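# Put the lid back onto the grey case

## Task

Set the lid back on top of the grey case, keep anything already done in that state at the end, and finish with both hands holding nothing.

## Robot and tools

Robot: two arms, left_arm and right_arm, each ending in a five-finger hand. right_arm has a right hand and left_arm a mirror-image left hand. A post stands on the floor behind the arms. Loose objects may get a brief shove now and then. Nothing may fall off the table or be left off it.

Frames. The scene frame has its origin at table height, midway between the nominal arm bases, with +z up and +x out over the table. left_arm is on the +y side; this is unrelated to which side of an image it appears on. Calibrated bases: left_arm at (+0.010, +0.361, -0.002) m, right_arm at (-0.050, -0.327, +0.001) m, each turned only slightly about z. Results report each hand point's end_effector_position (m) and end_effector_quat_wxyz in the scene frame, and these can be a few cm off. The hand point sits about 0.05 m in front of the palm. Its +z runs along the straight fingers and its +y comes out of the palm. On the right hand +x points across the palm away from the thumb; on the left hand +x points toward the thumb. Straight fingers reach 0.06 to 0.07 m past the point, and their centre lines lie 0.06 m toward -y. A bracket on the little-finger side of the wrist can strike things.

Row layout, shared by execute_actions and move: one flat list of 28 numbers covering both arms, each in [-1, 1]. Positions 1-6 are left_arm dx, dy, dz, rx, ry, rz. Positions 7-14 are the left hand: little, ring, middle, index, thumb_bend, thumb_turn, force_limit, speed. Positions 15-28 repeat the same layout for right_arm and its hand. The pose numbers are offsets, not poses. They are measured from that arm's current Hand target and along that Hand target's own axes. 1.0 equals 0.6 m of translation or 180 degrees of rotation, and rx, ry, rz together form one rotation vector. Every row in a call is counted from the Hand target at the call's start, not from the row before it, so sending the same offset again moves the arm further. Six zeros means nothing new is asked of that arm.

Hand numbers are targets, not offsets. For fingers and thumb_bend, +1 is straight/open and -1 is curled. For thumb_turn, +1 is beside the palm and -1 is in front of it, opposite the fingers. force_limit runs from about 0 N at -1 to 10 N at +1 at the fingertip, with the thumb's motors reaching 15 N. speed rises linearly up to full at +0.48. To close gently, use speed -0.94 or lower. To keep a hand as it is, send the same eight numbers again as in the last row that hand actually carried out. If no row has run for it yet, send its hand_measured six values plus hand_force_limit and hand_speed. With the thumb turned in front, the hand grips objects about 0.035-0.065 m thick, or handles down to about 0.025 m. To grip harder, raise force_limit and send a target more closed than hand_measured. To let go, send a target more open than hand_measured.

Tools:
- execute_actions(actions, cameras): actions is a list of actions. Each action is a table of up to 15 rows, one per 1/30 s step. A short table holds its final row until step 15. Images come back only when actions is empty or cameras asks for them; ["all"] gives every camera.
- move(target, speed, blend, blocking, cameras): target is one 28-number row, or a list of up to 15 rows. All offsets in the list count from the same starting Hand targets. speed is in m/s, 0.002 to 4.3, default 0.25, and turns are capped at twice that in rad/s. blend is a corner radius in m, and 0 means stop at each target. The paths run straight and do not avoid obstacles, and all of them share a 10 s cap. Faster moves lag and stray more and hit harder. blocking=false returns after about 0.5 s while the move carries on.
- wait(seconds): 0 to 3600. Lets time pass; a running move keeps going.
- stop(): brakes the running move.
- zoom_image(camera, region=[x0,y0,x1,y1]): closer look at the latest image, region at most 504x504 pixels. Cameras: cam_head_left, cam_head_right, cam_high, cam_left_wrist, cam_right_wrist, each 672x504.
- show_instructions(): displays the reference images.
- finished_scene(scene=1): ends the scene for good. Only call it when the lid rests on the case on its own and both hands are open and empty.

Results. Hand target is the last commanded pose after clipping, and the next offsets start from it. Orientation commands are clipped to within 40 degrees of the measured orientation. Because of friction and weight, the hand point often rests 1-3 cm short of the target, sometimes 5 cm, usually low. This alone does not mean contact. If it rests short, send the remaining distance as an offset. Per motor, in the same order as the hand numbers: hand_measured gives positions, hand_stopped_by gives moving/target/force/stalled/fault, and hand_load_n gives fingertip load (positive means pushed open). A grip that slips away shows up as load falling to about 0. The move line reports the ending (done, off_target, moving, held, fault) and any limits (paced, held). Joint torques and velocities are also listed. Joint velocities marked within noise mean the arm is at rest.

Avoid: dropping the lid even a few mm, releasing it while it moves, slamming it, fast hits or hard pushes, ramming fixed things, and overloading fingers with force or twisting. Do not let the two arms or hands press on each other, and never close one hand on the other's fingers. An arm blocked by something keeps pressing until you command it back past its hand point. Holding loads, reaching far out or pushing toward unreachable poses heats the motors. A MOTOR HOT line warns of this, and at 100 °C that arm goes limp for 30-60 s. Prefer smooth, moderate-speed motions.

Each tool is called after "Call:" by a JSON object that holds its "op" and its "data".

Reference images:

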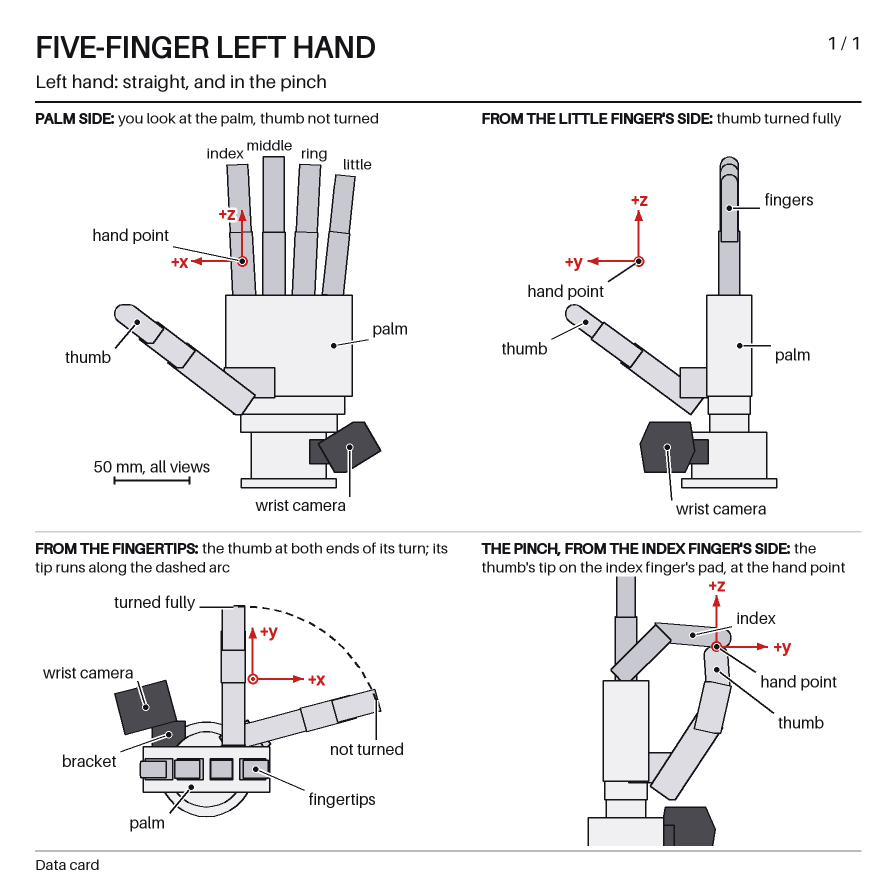

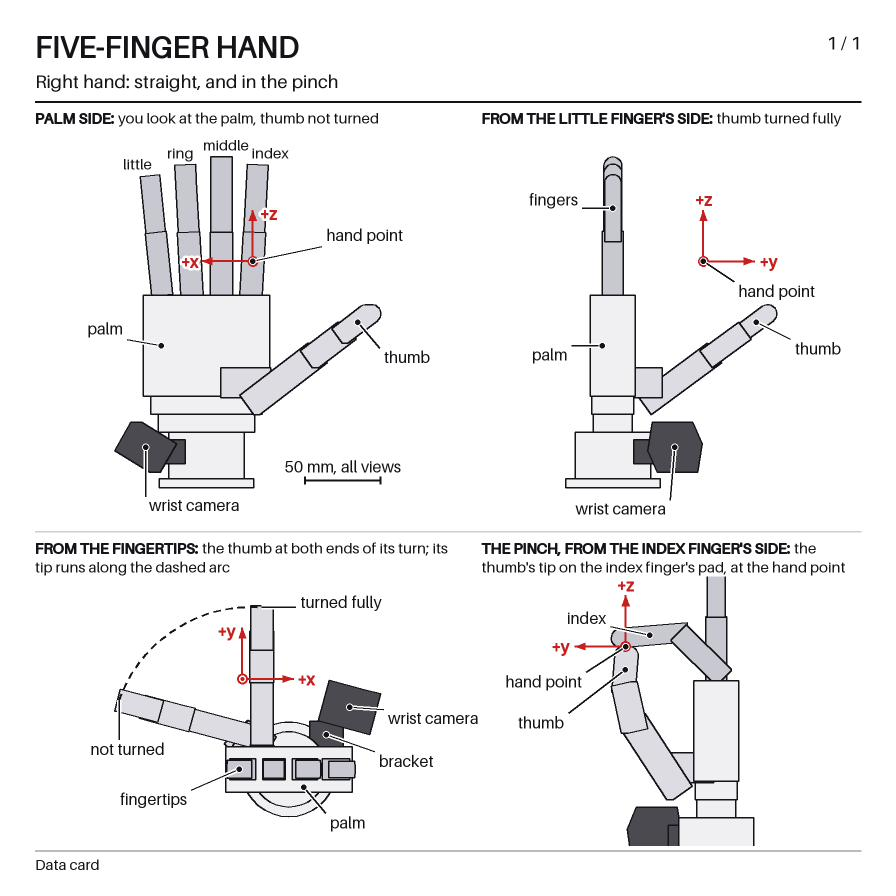

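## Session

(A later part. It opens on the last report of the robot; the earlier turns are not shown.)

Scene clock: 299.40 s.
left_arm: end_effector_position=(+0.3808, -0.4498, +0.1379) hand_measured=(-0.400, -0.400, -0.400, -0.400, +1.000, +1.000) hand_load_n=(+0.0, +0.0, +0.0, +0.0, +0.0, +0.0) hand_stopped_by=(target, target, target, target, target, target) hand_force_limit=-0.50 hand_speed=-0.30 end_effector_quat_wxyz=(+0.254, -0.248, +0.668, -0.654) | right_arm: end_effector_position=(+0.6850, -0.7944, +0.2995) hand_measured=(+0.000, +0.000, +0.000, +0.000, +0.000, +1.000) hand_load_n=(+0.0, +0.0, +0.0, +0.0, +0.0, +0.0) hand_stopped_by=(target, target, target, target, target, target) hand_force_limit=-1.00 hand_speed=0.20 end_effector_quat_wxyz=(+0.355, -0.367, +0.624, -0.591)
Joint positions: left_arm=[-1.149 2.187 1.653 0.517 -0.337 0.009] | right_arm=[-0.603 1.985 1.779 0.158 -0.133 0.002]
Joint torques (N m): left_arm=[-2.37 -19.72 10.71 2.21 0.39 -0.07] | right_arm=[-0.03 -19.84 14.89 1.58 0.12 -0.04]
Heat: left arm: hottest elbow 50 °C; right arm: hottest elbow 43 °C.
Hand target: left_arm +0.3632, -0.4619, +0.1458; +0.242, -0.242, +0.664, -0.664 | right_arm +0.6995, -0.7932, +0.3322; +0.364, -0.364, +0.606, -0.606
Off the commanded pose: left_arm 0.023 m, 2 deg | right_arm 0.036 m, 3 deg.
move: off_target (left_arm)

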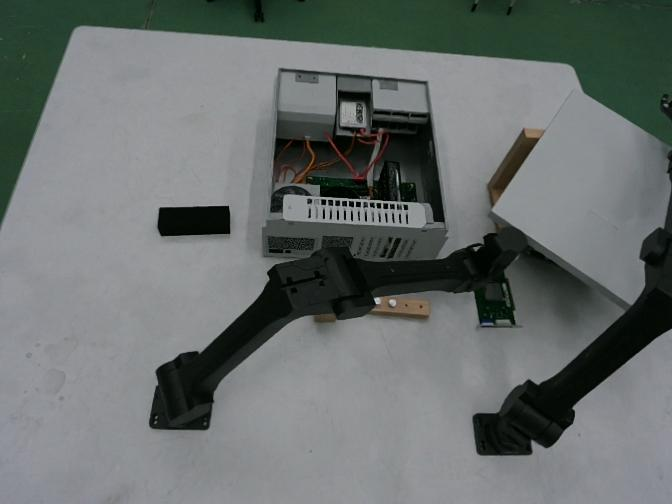

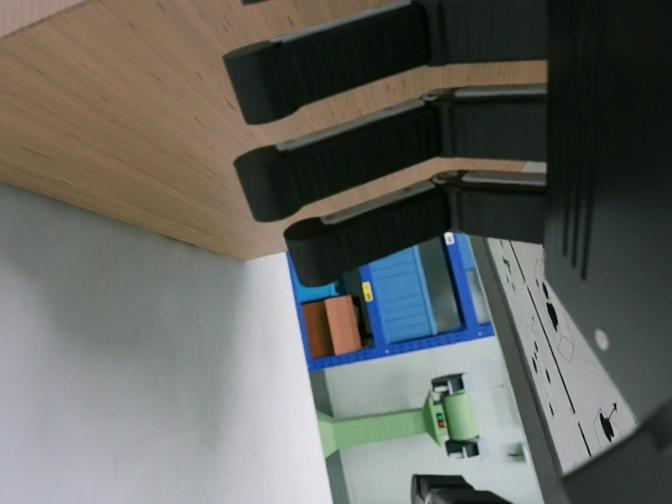

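Call:
{"op": "move", "data": {"target": [[0,-0.04,0,0,0,0,-0.4,-0.4,-0.4,-0.4,1,1,-0.5,-0.3,-0.118,0,-0.2505,0,0,0,0,0,0,0,0,1,-1,0.2],[0,-0.04,0,0,0,0,-0.4,-0.4,-0.4,-0.4,1,1,-0.5,-0.3,-0.118,0.11,-0.2505,0,0,0,0,0,0,0,0,1,-1,0.2]], "speed": [0.1,0.06], "cameras": ["cam_head_left","cam_right_wrist"]}}

Scene clock: 306.83 s.
left_arm: end_effector_position=(+0.3797, -0.4483, +0.1317) hand_measured=(-0.400, -0.400, -0.400, -0.400, +1.000, +1.000) hand_load_n=(+0.0, +0.0, +0.0, +0.0, +0.0, +0.0) hand_stopped_by=(target, target, target, target, target, target) hand_force_limit=-0.50 hand_speed=-0.30 end_effector_quat_wxyz=(+0.251, -0.252, +0.677, -0.645) | right_arm: end_effector_position=(+0.5963, -0.6655, +0.2716) hand_measured=(+0.000, +0.000, +0.000, +0.000, +0.000, +1.000) hand_load_n=(+0.0, +0.0, -0.5, +0.0, +0.0, +0.0) hand_stopped_by=(target, target, target, target, target, target) hand_force_limit=-1.00 hand_speed=0.20 end_effector_quat_wxyz=(+0.362, -0.362, +0.609, -0.606)
Joint positions: left_arm=[-1.149 2.186 1.653 0.489 -0.338 0.001] | right_arm=[-0.507 1.652 1.189 0.46 -0.039 0.002]
Joint torques (N m): left_arm=[-2.02 -22.3 11.54 1.58 0.4 0] | right_arm=[-0.21 -14.51 8.95 2.65 0.14 -0.04]
Heat: left arm: hottest elbow 48 °C; right arm: hottest elbow 43 °C.
Hand target: left_arm +0.3632, -0.4618, +0.1698; +0.242, -0.242, +0.664, -0.664 | right_arm +0.6002, -0.6600, +0.2662; +0.364, -0.364, +0.606, -0.606
Off the commanded pose: left_arm 0.044 m, 3 deg | right_arm 0.009 m, 0 deg.
move: off_target (left_arm)

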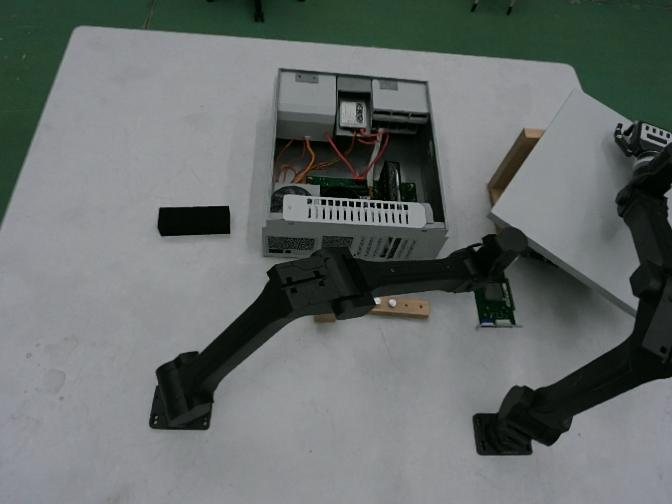

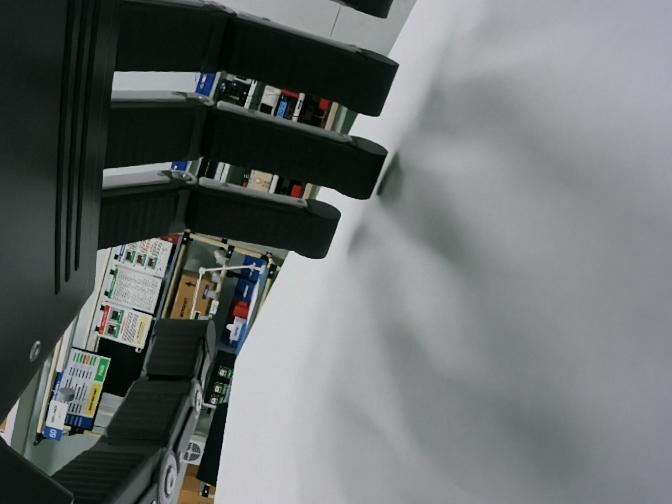

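Call:
{"op": "move", "data": {"target": [0,-0.05,0,0,0,0,-0.4,-0.4,-0.4,-0.4,1,1,-0.5,-0.3,0,0.06,0,0,0,0,0,0,0,0,0,1,-1,0.2], "speed": 0.05, "cameras": ["cam_head_left","cam_right_wrist"]}}

Call:
{"op": "zoom_image", "data": {"camera": "cam_head_left", "region": [460, 80, 672, 320]}}

Scene clock: 308.63 s.
left_arm: end_effector_position=(+0.3690, -0.4478, +0.1542) hand_measured=(-0.400, -0.400, -0.400, -0.400, +1.000, +1.000) hand_load_n=(+0.0, +0.0, +0.0, +0.0, +0.0, -0.5) hand_stopped_by=(target, target, target, target, target, target) hand_force_limit=-0.50 hand_speed=-0.30 end_effector_quat_wxyz=(+0.247, -0.247, +0.683, -0.641) | right_arm: end_effector_position=(+0.5973, -0.6655, +0.2578) hand_measured=(+0.000, +0.000, +0.000, +0.000, +0.000, +1.000) hand_load_n=(+0.0, +0.0, -0.5, +0.0, +0.0, -0.5) hand_stopped_by=(target, target, target, target, target, target) hand_force_limit=-1.00 hand_speed=0.20 end_effector_quat_wxyz=(+0.369, -0.355, +0.596, -0.619)
Joint positions: left_arm=[-1.159 2.142 1.653 0.43 -0.334 0.001] | right_arm=[-0.506 1.681 1.152 0.567 -0.039 0.002]
Joint torques (N m): left_arm=[-1.38 -21.13 13.39 1.63 0.24 -0.01] | right_arm=[-0.21 -13.22 7.94 2.02 0.13 -0.05]
Heat: left arm: hottest elbow 48 °C; right arm: hottest elbow 43 °C.
Hand target: left_arm +0.3631, -0.4619, +0.1998; +0.242, -0.242, +0.664, -0.664 | right_arm +0.6001, -0.6600, +0.2301; +0.364, -0.364, +0.606, -0.606
Off the commanded pose: left_arm 0.048 m, 4 deg | right_arm 0.028 m, 2 deg.
move: off_target (left_arm, right_arm)

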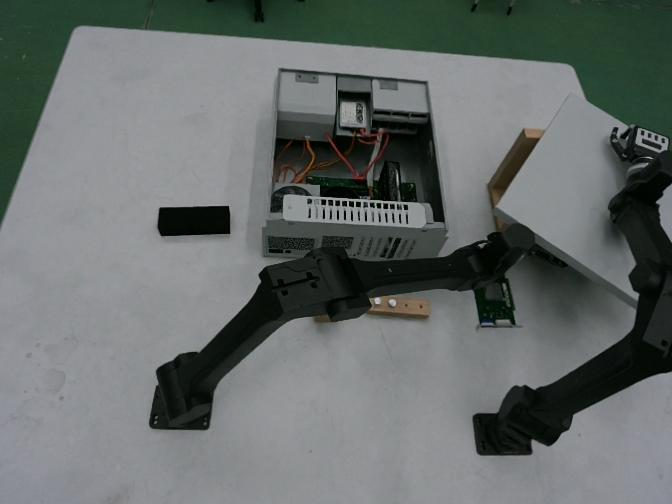

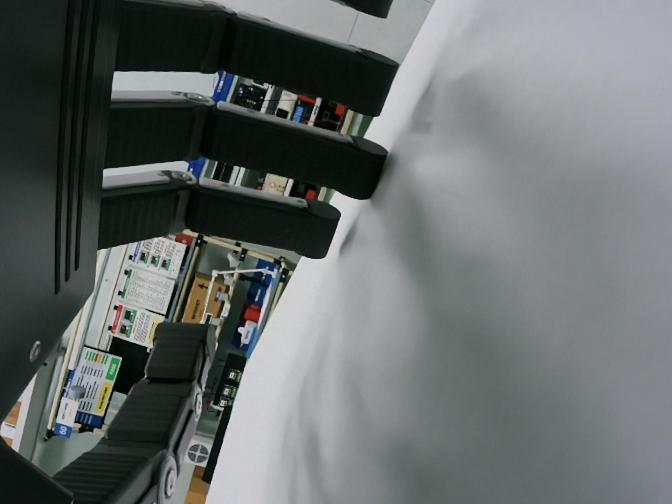

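Scaled by 2.100 from the camera's image (finer frame: 960x720).

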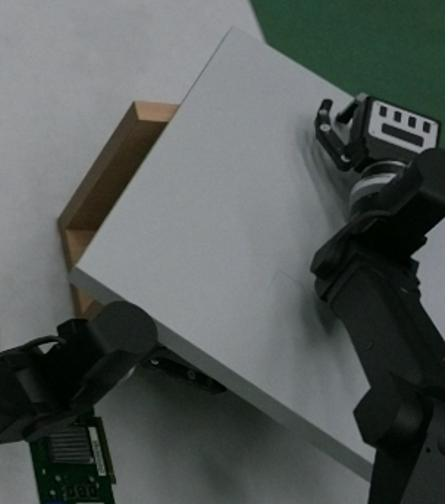

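Call:
{"op": "move", "data": {"target": [0,0.07,0,0,0,0,-0.4,-0.4,-0.4,-0.4,1,1,-0.5,-0.3,0,0.02,0,0,0,0,0,0,0,0,0,1,-1,0.2], "speed": 0.05, "cameras": ["cam_head_left"]}}

Call:
{"op": "zoom_image", "data": {"camera": "cam_head_left", "region": [460, 80, 672, 320]}}

Scene clock: 310.67 s.
left_arm: end_effector_position=(+0.3700, -0.4513, +0.1488) hand_measured=(-0.400, -0.400, -0.400, -0.400, +1.000, +1.000) hand_load_n=(+0.0, +0.0, +0.0, +0.0, +0.0, +0.0) hand_stopped_by=(target, target, target, target, target, target) hand_force_limit=-0.50 hand_speed=-0.30 end_effector_quat_wxyz=(+0.247, -0.247, +0.675, -0.650) | right_arm: end_effector_position=(+0.5981, -0.6660, +0.2592) hand_measured=(+0.000, +0.000, +0.000, +0.000, +0.000, +1.000) hand_load_n=(+0.0, +0.0, -1.0, +0.0, +0.0, +0.0) hand_stopped_by=(target, target, target, target, target, target) hand_force_limit=-1.00 hand_speed=0.20 end_effector_quat_wxyz=(+0.374, -0.350, +0.587, -0.627)
Joint positions: left_arm=[-1.16 2.162 1.653 0.473 -0.334 0.001] | right_arm=[-0.506 1.688 1.144 0.609 -0.039 0.002]
Joint torques (N m): left_arm=[-0.5 -18.67 11.38 2.99 0.26 0] | right_arm=[-0.26 -12.63 7.35 1.5 0.13 -0.05]
Heat: left arm: hottest elbow 48 °C; right arm: hottest elbow 43 °C.
Hand target: left_arm +0.3632, -0.4619, +0.1576; +0.242, -0.242, +0.664, -0.664 | right_arm +0.6002, -0.6601, +0.2183; +0.364, -0.364, +0.606, -0.606
Off the commanded pose: left_arm 0.016 m, 2 deg | right_arm 0.042 m, 4 deg.
move: off_target (left_arm, right_arm)

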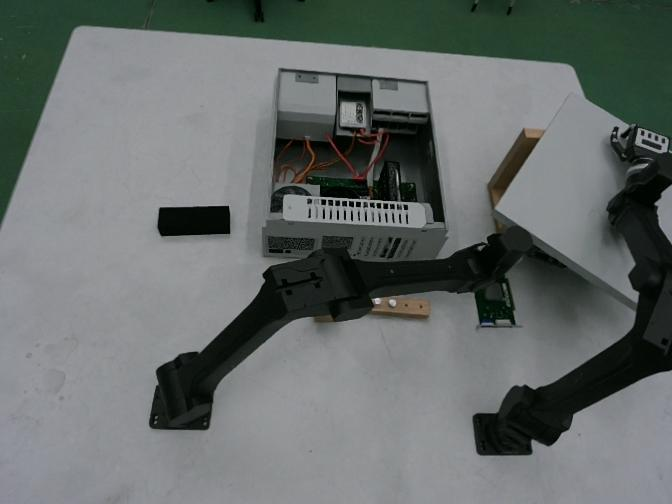

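Scaled by 2.100 from the camera's image (finer frame: 960x720).

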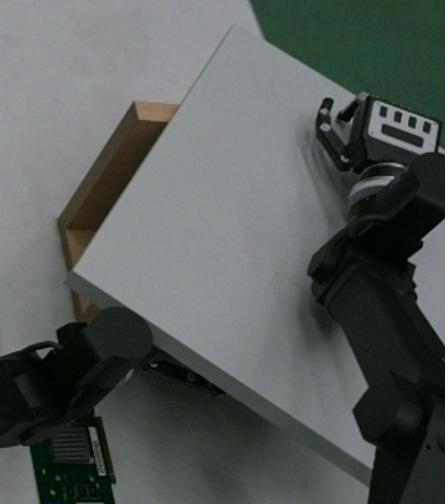

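Call:
{"op": "move", "data": {"target": [0,0,0,0,0,0,-0.4,-0.4,-0.4,-0.4,1,1,-0.5,-0.3,0,0.08,0.03,0,0,0,0,0,0,0,0,1,-1,0.2], "speed": 0.05, "cameras": ["cam_head_left"]}}

Call:
{"op": "zoom_image", "data": {"camera": "cam_head_left", "region": [460, 80, 672, 320]}}

Scene clock: 313.53 s.
left_arm: end_effector_position=(+0.3685, -0.4523, +0.1500) hand_measured=(-0.400, -0.400, -0.400, -0.400, +1.000, +1.000) hand_load_n=(+0.0, -0.5, +0.0, +0.0, +0.0, +0.0) hand_stopped_by=(target, target, target, target, target, target) hand_force_limit=-0.50 hand_speed=-0.30 end_effector_quat_wxyz=(+0.246, -0.246, +0.674, -0.652) | right_arm: end_effector_position=(+0.6075, -0.6716, +0.2539) hand_measured=(+0.000, +0.000, +0.000, +0.000, +0.000, +1.000) hand_load_n=(+0.0, +0.0, +0.0, +0.0, +0.0, +0.0) hand_stopped_by=(target, target, target, target, target, target) hand_force_limit=-1.00 hand_speed=0.20 end_effector_quat_wxyz=(-0.383, +0.339, -0.564, +0.648)
Joint positions: left_arm=[-1.161 2.162 1.653 0.478 -0.334 0.001] | right_arm=[-0.506 1.743 1.144 0.734 -0.038 -0.002]
Joint torques (N m): left_arm=[-0.97 -18.43 11.23 2.65 0.28 -0.01] | right_arm=[-0.15 -9.41 6.86 0.54 0.17 -0.01]
Heat: left arm: hottest elbow 47 °C; right arm: hottest elbow 42 °C.
Hand target: left_arm +0.3633, -0.4618, +0.1577; +0.242, -0.242, +0.664, -0.664 | right_arm +0.6162, -0.6683, +0.1702; -0.364, +0.364, -0.606, +0.606
Off the commanded pose: left_arm 0.013 m, 2 deg | right_arm 0.084 m, 8 deg.
move: off_target (right_arm)

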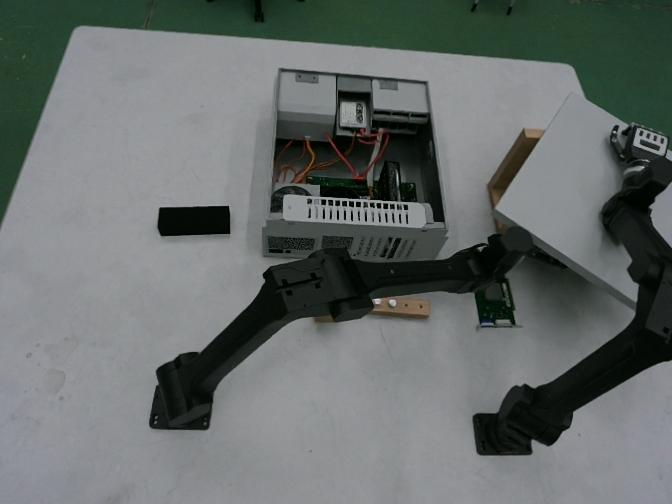

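Scaled by 2.100 from the camera's image (finer frame: 960x720).

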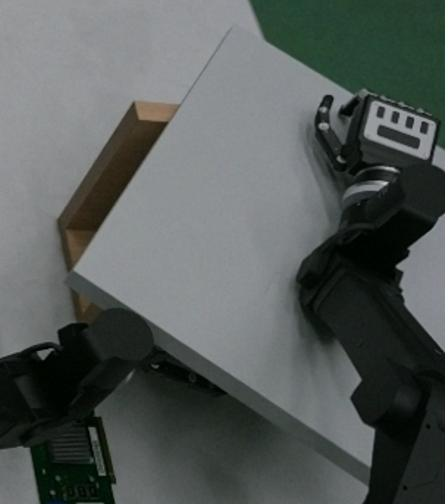

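Call:
{"op": "move", "data": {"target": [0,0.06,0,0,0,0,-0.4,-0.4,-0.4,-0.4,1,1,-0.5,-0.3,0,0,0,0,0,0,0,0,0,0,0,1,-1,0.2], "speed": 0.04, "cameras": ["cam_head_left"]}}

Call:
{"op": "zoom_image", "data": {"camera": "cam_head_left", "region": [460, 80, 672, 320]}}

Scene clock: 315.30 s.
left_arm: end_effector_position=(+0.3703, -0.4569, +0.1328) hand_measured=(-0.400, -0.400, -0.400, -0.400, +1.000, +1.000) hand_load_n=(+0.0, +0.0, +0.0, +0.0, +0.0, +0.0) hand_stopped_by=(target, target, target, target, target, target) hand_force_limit=-0.50 hand_speed=-0.30 end_effector_quat_wxyz=(+0.246, -0.246, +0.664, -0.661) | right_arm: end_effector_position=(+0.6076, -0.6717, +0.2545) hand_measured=(+0.000, +0.000, +0.000, +0.000, +0.000, +1.000) hand_load_n=(+0.0, -0.5, -1.0, +0.0, +0.0, +0.0) hand_stopped_by=(target, target, target, target, target, target) hand_force_limit=-1.00 hand_speed=0.20 end_effector_quat_wxyz=(-0.384, +0.339, -0.563, +0.649)
Joint positions: left_arm=[-1.161 2.202 1.653 0.546 -0.334 0.001] | right_arm=[-0.506 1.743 1.144 0.737 -0.038 -0.002]
Joint torques (N m): left_arm=[-1.44 -18.14 9.61 2.59 0.26 0.06] | right_arm=[-0.09 -9.41 6.83 0.43 0.18 -0.01]
Heat: left arm: hottest elbow 47 °C; right arm: hottest elbow 42 °C.
Hand target: left_arm +0.3633, -0.4618, +0.1216; +0.242, -0.242, +0.664, -0.664 | right_arm +0.6162, -0.6683, +0.1703; -0.364, +0.364, -0.606, +0.606
Off the commanded pose: left_arm 0.014 m, 1 deg | right_arm 0.085 m, 8 deg.
move: off_target (left_arm)

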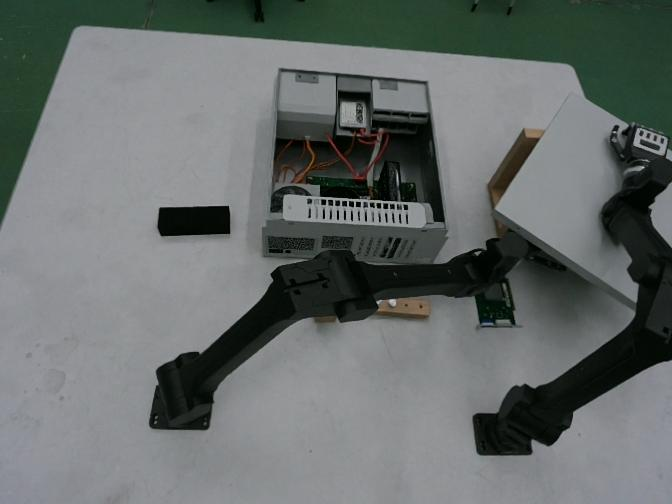

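Scaled by 2.100 from the camera's image (finer frame: 960x720).

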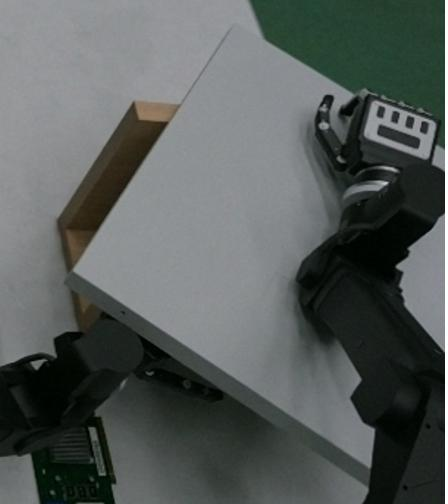

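Call:
{"op": "move", "data": {"target": [[0,0.028,-0.25,0,0,0,-0.4,-0.4,-0.4,-0.4,1,1,-0.5,-0.3,0,0,0,0,0,0,0,0,0,0,0,1,-1,0.2],[0.1695,0.028,-0.3355,0,-0.072,0,1,1,1,1,1,1,-0.5,-0.3,0,0,0,0,0,0,0,0,0,0,0,1,-1,0.2]], "speed": [0.08,0.12], "cameras": ["cam_head_left","cam_left_wrist"]}}

Call:
{"op": "zoom_image", "data": {"camera": "cam_head_left", "region": [430, 80, 672, 320]}}

Scene clock: 321.60 s.
left_arm: end_effector_position=(+0.1544, -0.3619, +0.1025) hand_measured=(+1.000, +1.000, +1.000, +1.000, +1.000, +1.000) hand_load_n=(+0.0, +0.0, -0.5, -0.5, +0.0, +0.0) hand_stopped_by=(target, target, target, target, target, target) hand_force_limit=-0.50 hand_speed=-0.30 end_effector_quat_wxyz=(+0.316, -0.313, +0.635, -0.631) | right_arm: end_effector_position=(+0.6076, -0.6717, +0.2545) hand_measured=(+0.000, +0.000, +0.000, +0.000, +0.000, +1.000) hand_load_n=(+0.0, -0.5, -0.5, +0.0, +0.0, +0.0) hand_stopped_by=(target, target, target, target, target, target) hand_force_limit=-1.00 hand_speed=0.20 end_effector_quat_wxyz=(-0.384, +0.339, -0.563, +0.649)
Joint positions: left_arm=[-1.523 2.012 1.199 0.808 -0.907 0.001] | right_arm=[-0.506 1.743 1.144 0.737 -0.038 -0.002]
Joint torques (N m): left_arm=[-0.97 -15.33 11.02 0.85 0.08 0.04] | right_arm=[-0.09 -9.47 6.84 0.46 0.18 -0.01]
Heat: left arm: hottest elbow 46 °C; right arm: hottest elbow 41 °C.
Hand target: left_arm +0.1559, -0.3734, +0.1050; +0.316, -0.316, +0.633, -0.633 | right_arm +0.6162, -0.6683, +0.1703; -0.364, +0.364, -0.606, +0.606
Off the commanded pose: left_arm 0.012 m, 0 deg | right_arm 0.085 m, 8 deg.
move: off_target (left_arm); target 2's new numbers were sent with left_arm's hand 0.012 m and 0 deg from that target

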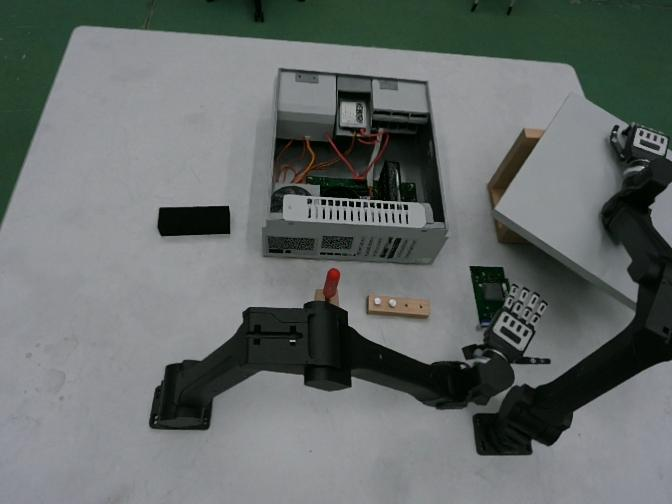

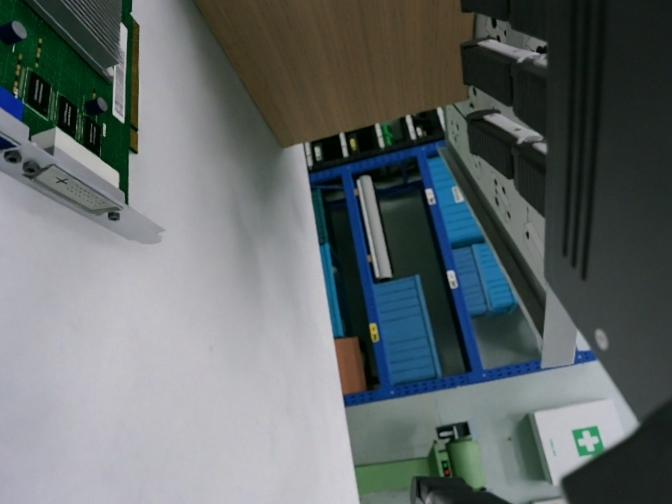

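Scaled by 2.083 from the camera's image (finer frame: 960x720).

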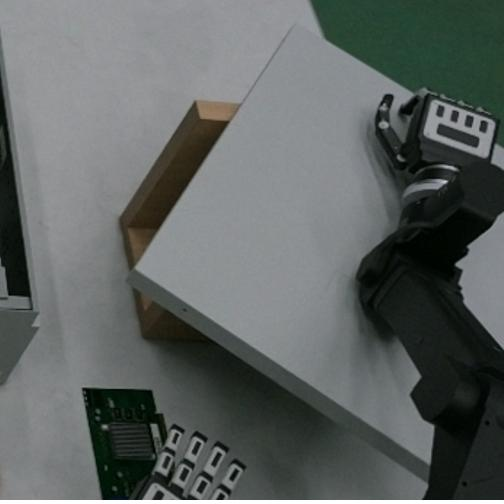

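Call:
{"op": "move", "data": {"target": [[0.047,-0.112,0,0,0,0,1,1,1,1,1,1,-0.5,-0.3,0,0,0,0,0,0,0,0,0,0,0,1,-1,0.2],[0.047,-0.112,0.117,0,0,0,1,1,1,1,1,1,-0.5,-0.3,0,0,0,0,0,0,0,0,0,0,0,1,-1,0.2]], "speed": [0.1,0.05], "cameras": ["cam_head_left","cam_left_wrist"]}}

Call:
{"op": "zoom_image", "data": {"camera": "cam_head_left", "region": [460, 180, 640, 320]}}

Scene clock: 326.07 s.
left_arm: end_effector_position=(+0.1850, -0.4259, +0.1673) hand_measured=(+1.000, +1.000, +1.000, +1.000, +1.000, +1.000) hand_load_n=(+0.0, +0.0, +0.0, +0.0, +0.0, +0.0) hand_stopped_by=(target, target, target, target, target, target) hand_force_limit=-0.50 hand_speed=-0.30 end_effector_quat_wxyz=(+0.315, -0.311, +0.637, -0.631) | right_arm: end_effector_position=(+0.6078, -0.6718, +0.2546) hand_measured=(+0.000, +0.000, +0.000, +0.000, +0.000, +1.000) hand_load_n=(+0.0, +0.0, +0.0, +0.0, +0.0, +0.0) hand_stopped_by=(target, target, target, target, target, target) hand_force_limit=-1.00 hand_speed=0.20 end_effector_quat_wxyz=(-0.384, +0.338, -0.562, +0.650)
Joint positions: left_arm=[-1.476 2.033 1.46 0.564 -0.855 0.001] | right_arm=[-0.506 1.744 1.144 0.74 -0.038 -0.002]
Joint torques (N m): left_arm=[0.44 -15.33 13.16 0.98 0.31 0] | right_arm=[-0.15 -9.52 6.79 0.28 0.17 -0.01]
Heat: left arm: hottest elbow 46 °C; right arm: hottest elbow 41 °C.
Hand target: left_arm +0.1950, -0.4381, +0.1721; +0.316, -0.316, +0.633, -0.633 | right_arm +0.6162, -0.6683, +0.1703; -0.364, +0.364, -0.606, +0.606
Off the commanded pose: left_arm 0.017 m, 1 deg | right_arm 0.085 m, 8 deg.
move: off_target (left_arm)

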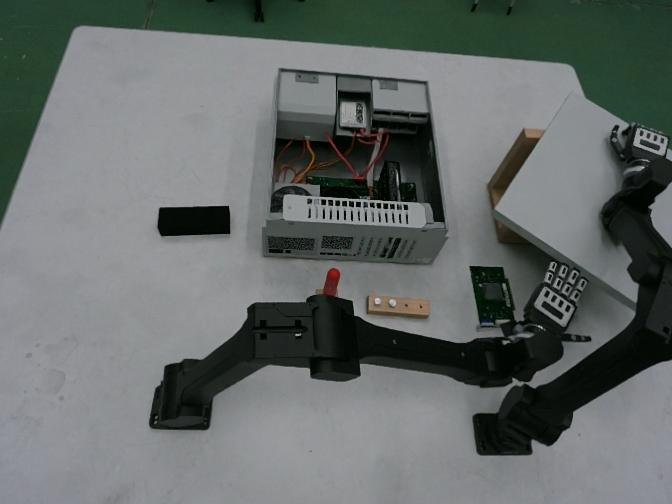

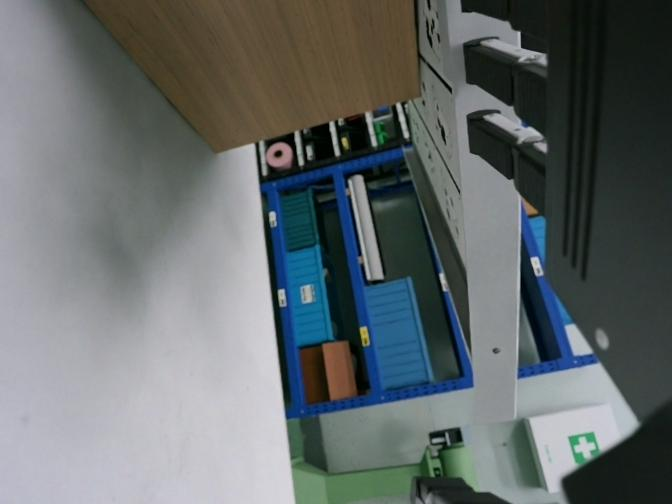

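Scaled by 2.800 from the camera's image (finer frame: 960x720).

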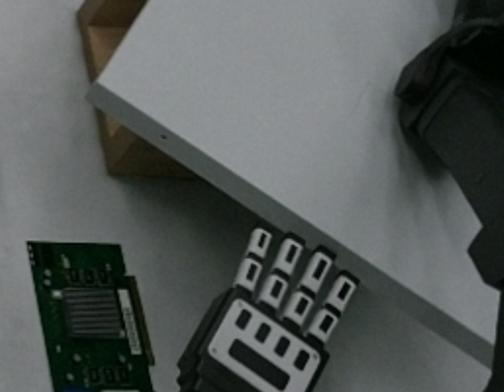

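Call:
{"op": "move", "data": {"target": [0,0,0.125,0,0,0,1,1,1,1,1,1,-0.5,-0.3,0.011,0,0.0826,0,0,0,0,0,0,0,0,1,-1,0.2], "speed": 0.04, "cameras": ["cam_head_left","cam_left_wrist"]}}

Call:
{"op": "zoom_image", "data": {"camera": "cam_head_left", "region": [430, 80, 672, 320]}}

Scene clock: 329.20 s.
left_arm: end_effector_position=(+0.2116, -0.4773, +0.1682) hand_measured=(+1.000, +1.000, +1.000, +1.000, +1.000, +1.000) hand_load_n=(+0.0, +0.0, +0.0, +0.0, +0.0, +0.0) hand_stopped_by=(target, target, target, target, target, target) hand_force_limit=-0.50 hand_speed=-0.30 end_effector_quat_wxyz=(+0.302, -0.299, +0.644, -0.637) | right_arm: end_effector_position=(+0.6492, -0.6976, +0.2540) hand_measured=(+0.000, +0.000, +0.000, +0.000, +0.000, +1.000) hand_load_n=(+0.0, +0.0, +0.0, +0.0, +0.0, +0.0) hand_stopped_by=(target, target, target, target, target, target) hand_force_limit=-1.00 hand_speed=0.20 end_effector_quat_wxyz=(-0.377, +0.345, -0.559, +0.653)
Joint positions: left_arm=[-1.433 2.142 1.653 0.479 -0.772 0.001] | right_arm=[-0.506 1.851 1.303 0.685 -0.039 -0.023]
Joint torques (N m): left_arm=[3.25 -17.49 14.22 1.1 0.13 -0.01] | right_arm=[-0.67 -11.4 7.47 0.08 -0.05 0.19]
Heat: left arm: hottest elbow 46 °C; right arm: hottest elbow 40 °C.
Hand target: left_arm +0.2550, -0.4832, +0.1722; +0.316, -0.316, +0.633, -0.633 | right_arm +0.6568, -0.6973, +0.1702; -0.364, +0.364, -0.606, +0.606
Off the commanded pose: left_arm 0.044 m, 3 deg | right_arm 0.084 m, 8 deg.
move: off_target (left_arm, right_arm)

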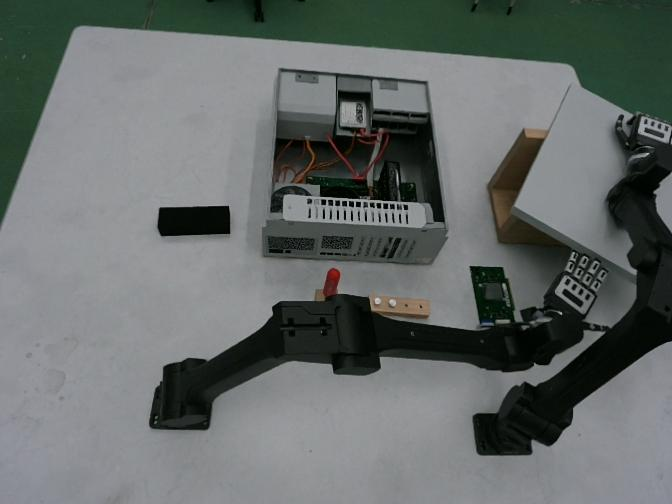

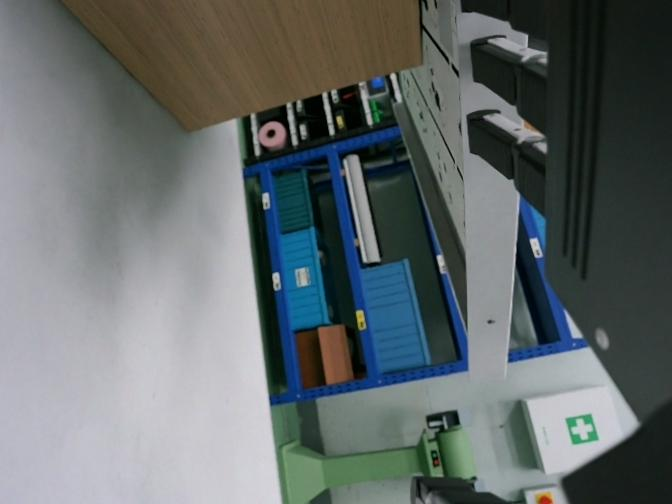

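Scaled by 2.083 from the camera's image (finer frame: 960x720).

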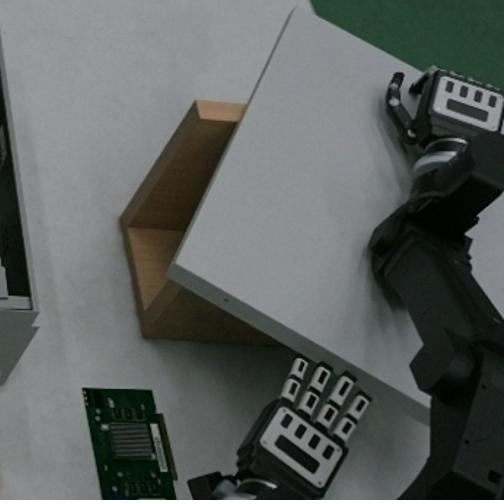

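Call:
{"op": "move", "data": {"target": [[0,0,-0.1,0,0,0,1,1,1,1,1,1,-0.5,-0.3,0,0,0,0,0,0,0,0,0,0,0,1,-1,0.2],[0,0,-0.1,0,0,0,1,1,1,1,1,1,-0.5,-0.3,0,-0.1,0,0,0,0,0,0,0,0,0,1,-1,0.2]], "speed": 0.05, "cameras": ["cam_head_left","cam_right_wrist"]}}

Call:
{"op": "zoom_image", "data": {"camera": "cam_head_left", "region": [430, 80, 672, 320]}}

Scene clock: 334.83 s.
left_arm: end_effector_position=(+0.2134, -0.4452, +0.1602) hand_measured=(+1.000, +1.000, +1.000, +1.000, +1.000, +1.000) hand_load_n=(+0.0, +0.0, +0.0, +0.0, +0.0, +0.0) hand_stopped_by=(target, target, target, target, target, target) hand_force_limit=-0.50 hand_speed=-0.30 end_effector_quat_wxyz=(+0.322, -0.313, +0.642, -0.621) | right_arm: end_effector_position=(+0.6489, -0.6981, +0.2514) hand_measured=(+0.000, +0.000, +0.000, +0.000, +0.000, +1.000) hand_load_n=(+0.0, +0.0, +0.0, +0.0, +0.0, +0.0) hand_stopped_by=(target, target, target, target, target, target) hand_force_limit=-1.00 hand_speed=0.20 end_effector_quat_wxyz=(+0.364, -0.359, +0.590, -0.625)
Joint positions: left_arm=[-1.439 2.09 1.553 0.506 -0.832 0.001] | right_arm=[-0.507 1.83 1.338 0.539 -0.037 -0.018]
Joint torques (N m): left_arm=[-0.5 -19.19 9.24 2.62 0.04 -0.01] | right_arm=[-0.67 -15.09 10.73 0.43 -0.16 0.14]
Heat: left arm: hottest elbow 46 °C; right arm: hottest elbow 40 °C.
Hand target: left_arm +0.2070, -0.4470, +0.1722; +0.316, -0.316, +0.633, -0.633 | right_arm +0.6567, -0.6975, +0.2301; +0.364, -0.364, +0.606, -0.606
Off the commanded pose: left_arm 0.014 m, 2 deg | right_arm 0.023 m, 3 deg.
move: off_target (left_arm, right_arm)

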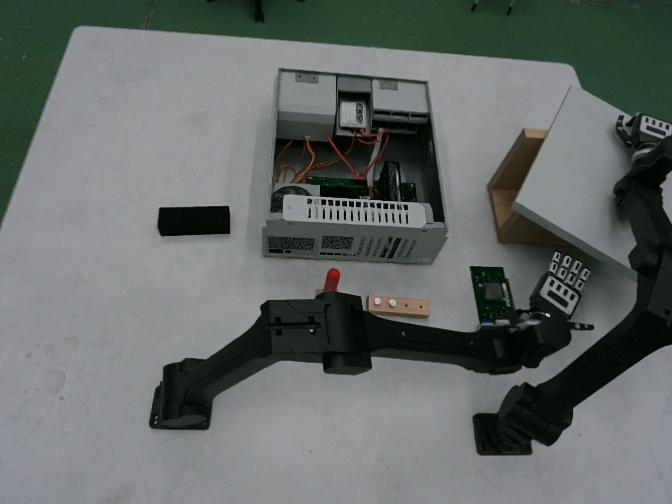

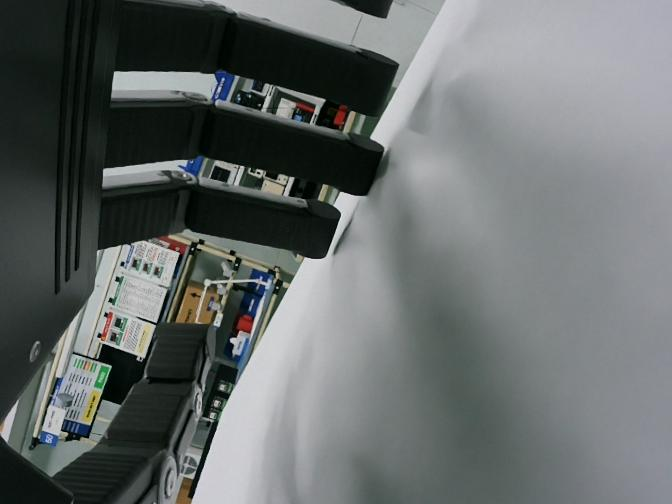

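Scaled by 2.083 from the camera's image (finer frame: 960x720).

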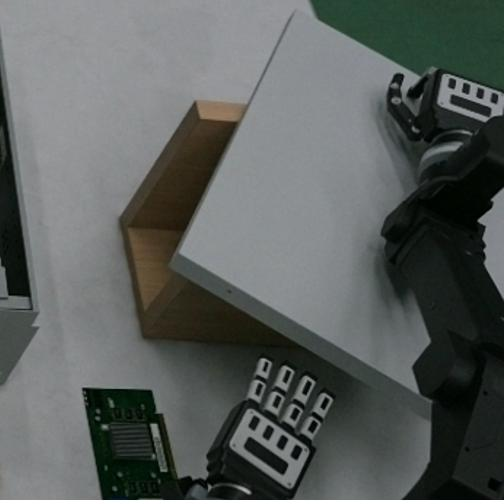

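Call:
{"op": "move", "data": {"target": [0,0,-0.05,0,0,0,1,1,1,1,1,1,-0.5,-0.3,0,-0.1,0,0,0,0,0,0,0,0,0,1,-1,0.2], "speed": 0.04, "cameras": ["cam_head_left","cam_right_wrist"]}}

Call:
{"op": "zoom_image", "data": {"camera": "cam_head_left", "region": [430, 80, 672, 320]}}

Scene clock: 337.17 s.
left_arm: end_effector_position=(+0.1894, -0.4276, +0.1595) hand_measured=(+1.000, +1.000, +1.000, +1.000, +1.000, +1.000) hand_load_n=(+0.0, +0.0, +0.0, +0.0, +0.0, -0.5) hand_stopped_by=(target, target, target, target, target, target) hand_force_limit=-0.50 hand_speed=-0.30 end_effector_quat_wxyz=(+0.322, -0.313, +0.642, -0.621) | right_arm: end_effector_position=(+0.6467, -0.6971, +0.2658) hand_measured=(+0.000, +0.000, +0.000, +0.000, +0.000, +1.000) hand_load_n=(+0.0, +0.0, +1.0, +0.0, +0.0, +0.0) hand_stopped_by=(target, target, target, target, target, target) hand_force_limit=-1.00 hand_speed=0.20 end_effector_quat_wxyz=(+0.351, -0.372, +0.613, -0.602)
Joint positions: left_arm=[-1.473 2.048 1.478 0.538 -0.866 0.001] | right_arm=[-0.507 1.796 1.388 0.379 -0.037 -0.018]
Joint torques (N m): left_arm=[-1.14 -18.9 9.46 2.55 0.01 -0.03] | right_arm=[-0.67 -17.44 13.09 1.06 -0.21 0.15]
Heat: left arm: hottest elbow 46 °C; right arm: hottest elbow 40 °C.
Hand target: left_arm +0.1830, -0.4291, +0.1723; +0.316, -0.316, +0.633, -0.633 | right_arm +0.6567, -0.6976, +0.2901; +0.364, -0.364, +0.606, -0.606
Off the commanded pose: left_arm 0.014 m, 2 deg | right_arm 0.026 m, 2 deg.
move: off_target (left_arm, right_arm)

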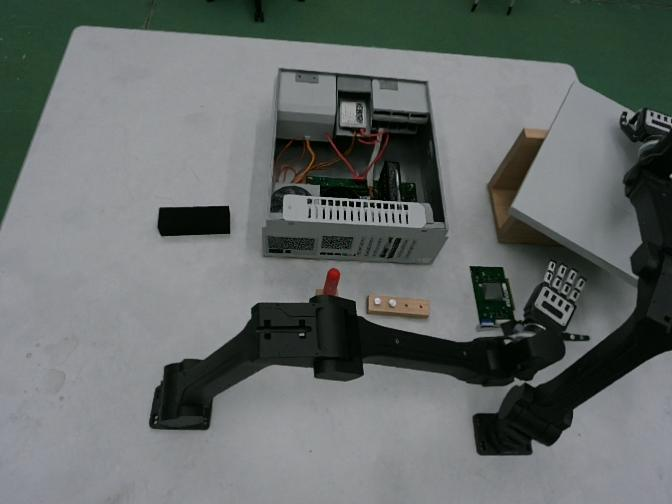

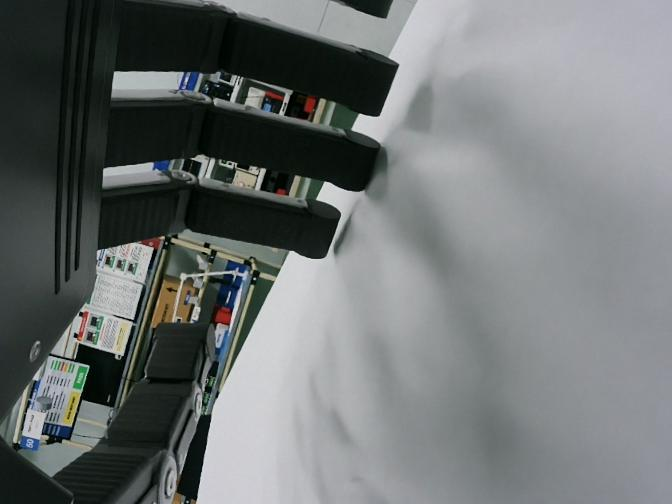

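Scaled by 2.083 from the camera's image (finer frame: 960x720).

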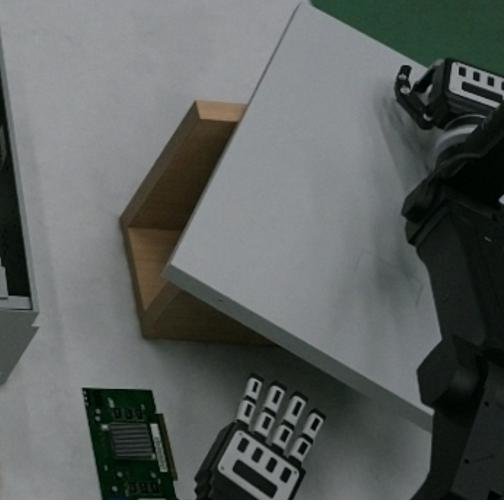

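Call:
{"op": "move", "data": {"target": [[-0.2355,-0.0467,-0.1002,0,0.128,0,1,1,1,1,1,1,-0.5,-0.3,0,0.15,0,0,0,0,0,0,0,0,0,1,-1,0.2],[-0.5627,-0.0717,0.029,0,0.35,0,1,1,1,1,1,1,-0.5,-0.3,0,0.15,0,0,0,0,0,0,0,0,0,1,-1,0.2],[-0.508,-0.055,0.1642,0,0.3667,0,1,1,1,1,1,1,-0.5,-0.3,0,0.15,0,0,0,0,0,0,0,0,0,1,-1,0.2]], "speed": [0.06,0.15,0.06], "cameras": ["all"]}}

Scene clock: 351.23 s.
left_arm: end_effector_position=(+0.4420, -0.2339, +0.2002) hand_measured=(+1.000, +1.000, +1.000, +1.000, +1.000, +1.000) hand_load_n=(+0.0, +0.0, +0.0, +0.0, +0.0, -0.5) hand_stopped_by=(target, target, target, target, target, target) hand_force_limit=-0.50 hand_speed=-0.30 end_effector_quat_wxyz=(-0.077, +0.074, +0.704, -0.702) | right_arm: end_effector_position=(+0.6549, -0.7012, +0.2526) hand_measured=(+0.000, +0.000, +0.000, +0.000, +0.000, +1.000) hand_load_n=(+0.0, -0.5, -1.0, +0.0, +0.0, +0.0) hand_stopped_by=(target, target, target, target, target, target) hand_force_limit=-1.00 hand_speed=0.20 end_effector_quat_wxyz=(+0.371, -0.352, +0.581, -0.633)
Joint positions: left_arm=[-0.653 2.001 1.503 0.491 1.1 0.001] | right_arm=[-0.507 1.851 1.348 0.58 -0.039 -0.012]
Joint torques (N m): left_arm=[-1.14 -16.67 13.16 0.85 0.25 -0.02] | right_arm=[-0.62 -14.15 7.36 1.5 -0.11 0.08]
Heat: left arm: hottest elbow 45 °C; right arm: hottest elbow 39 °C.
Hand target: left_arm +0.4450, -0.2447, +0.2052; -0.080, +0.080, +0.702, -0.703 | right_arm +0.6567, -0.6976, +0.2002; +0.364, -0.364, +0.606, -0.606
Off the commanded pose: left_arm 0.012 m, 1 deg | right_arm 0.053 m, 5 deg.
move: off_target (left_arm, right_arm)

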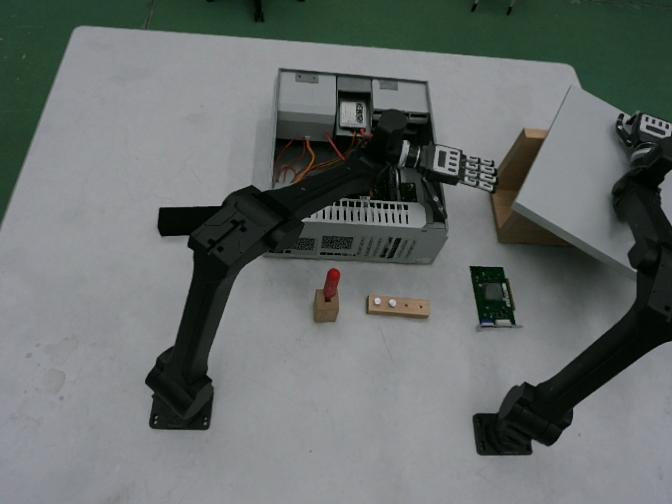

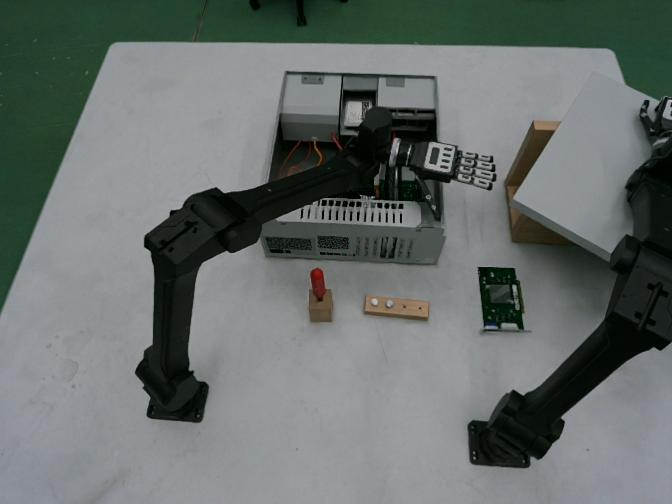

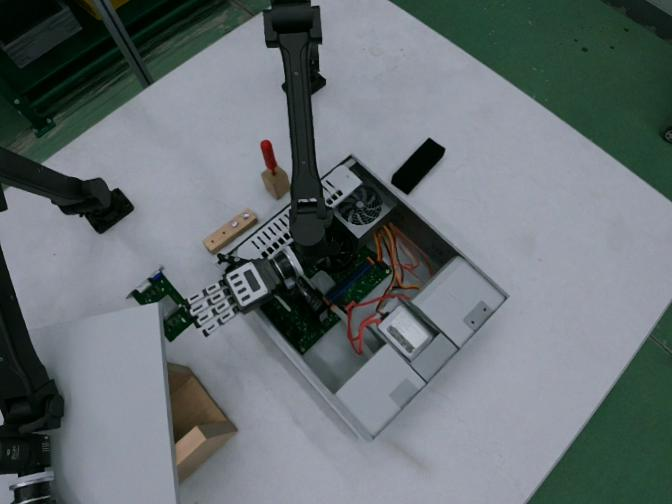

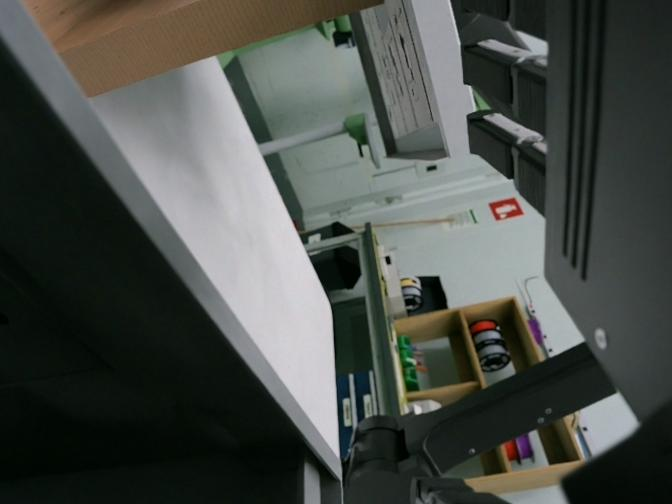

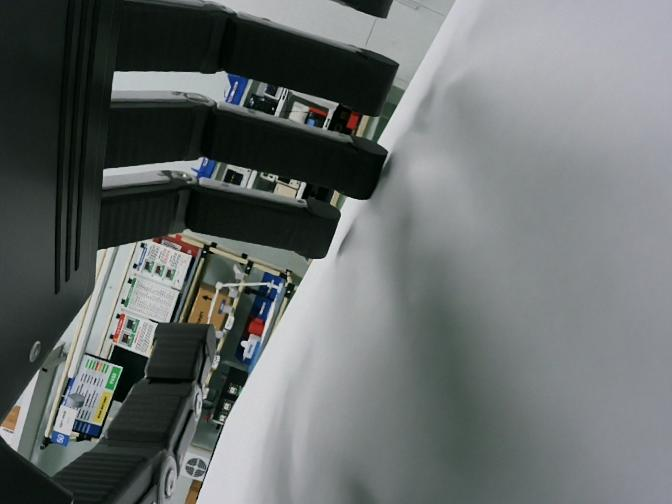

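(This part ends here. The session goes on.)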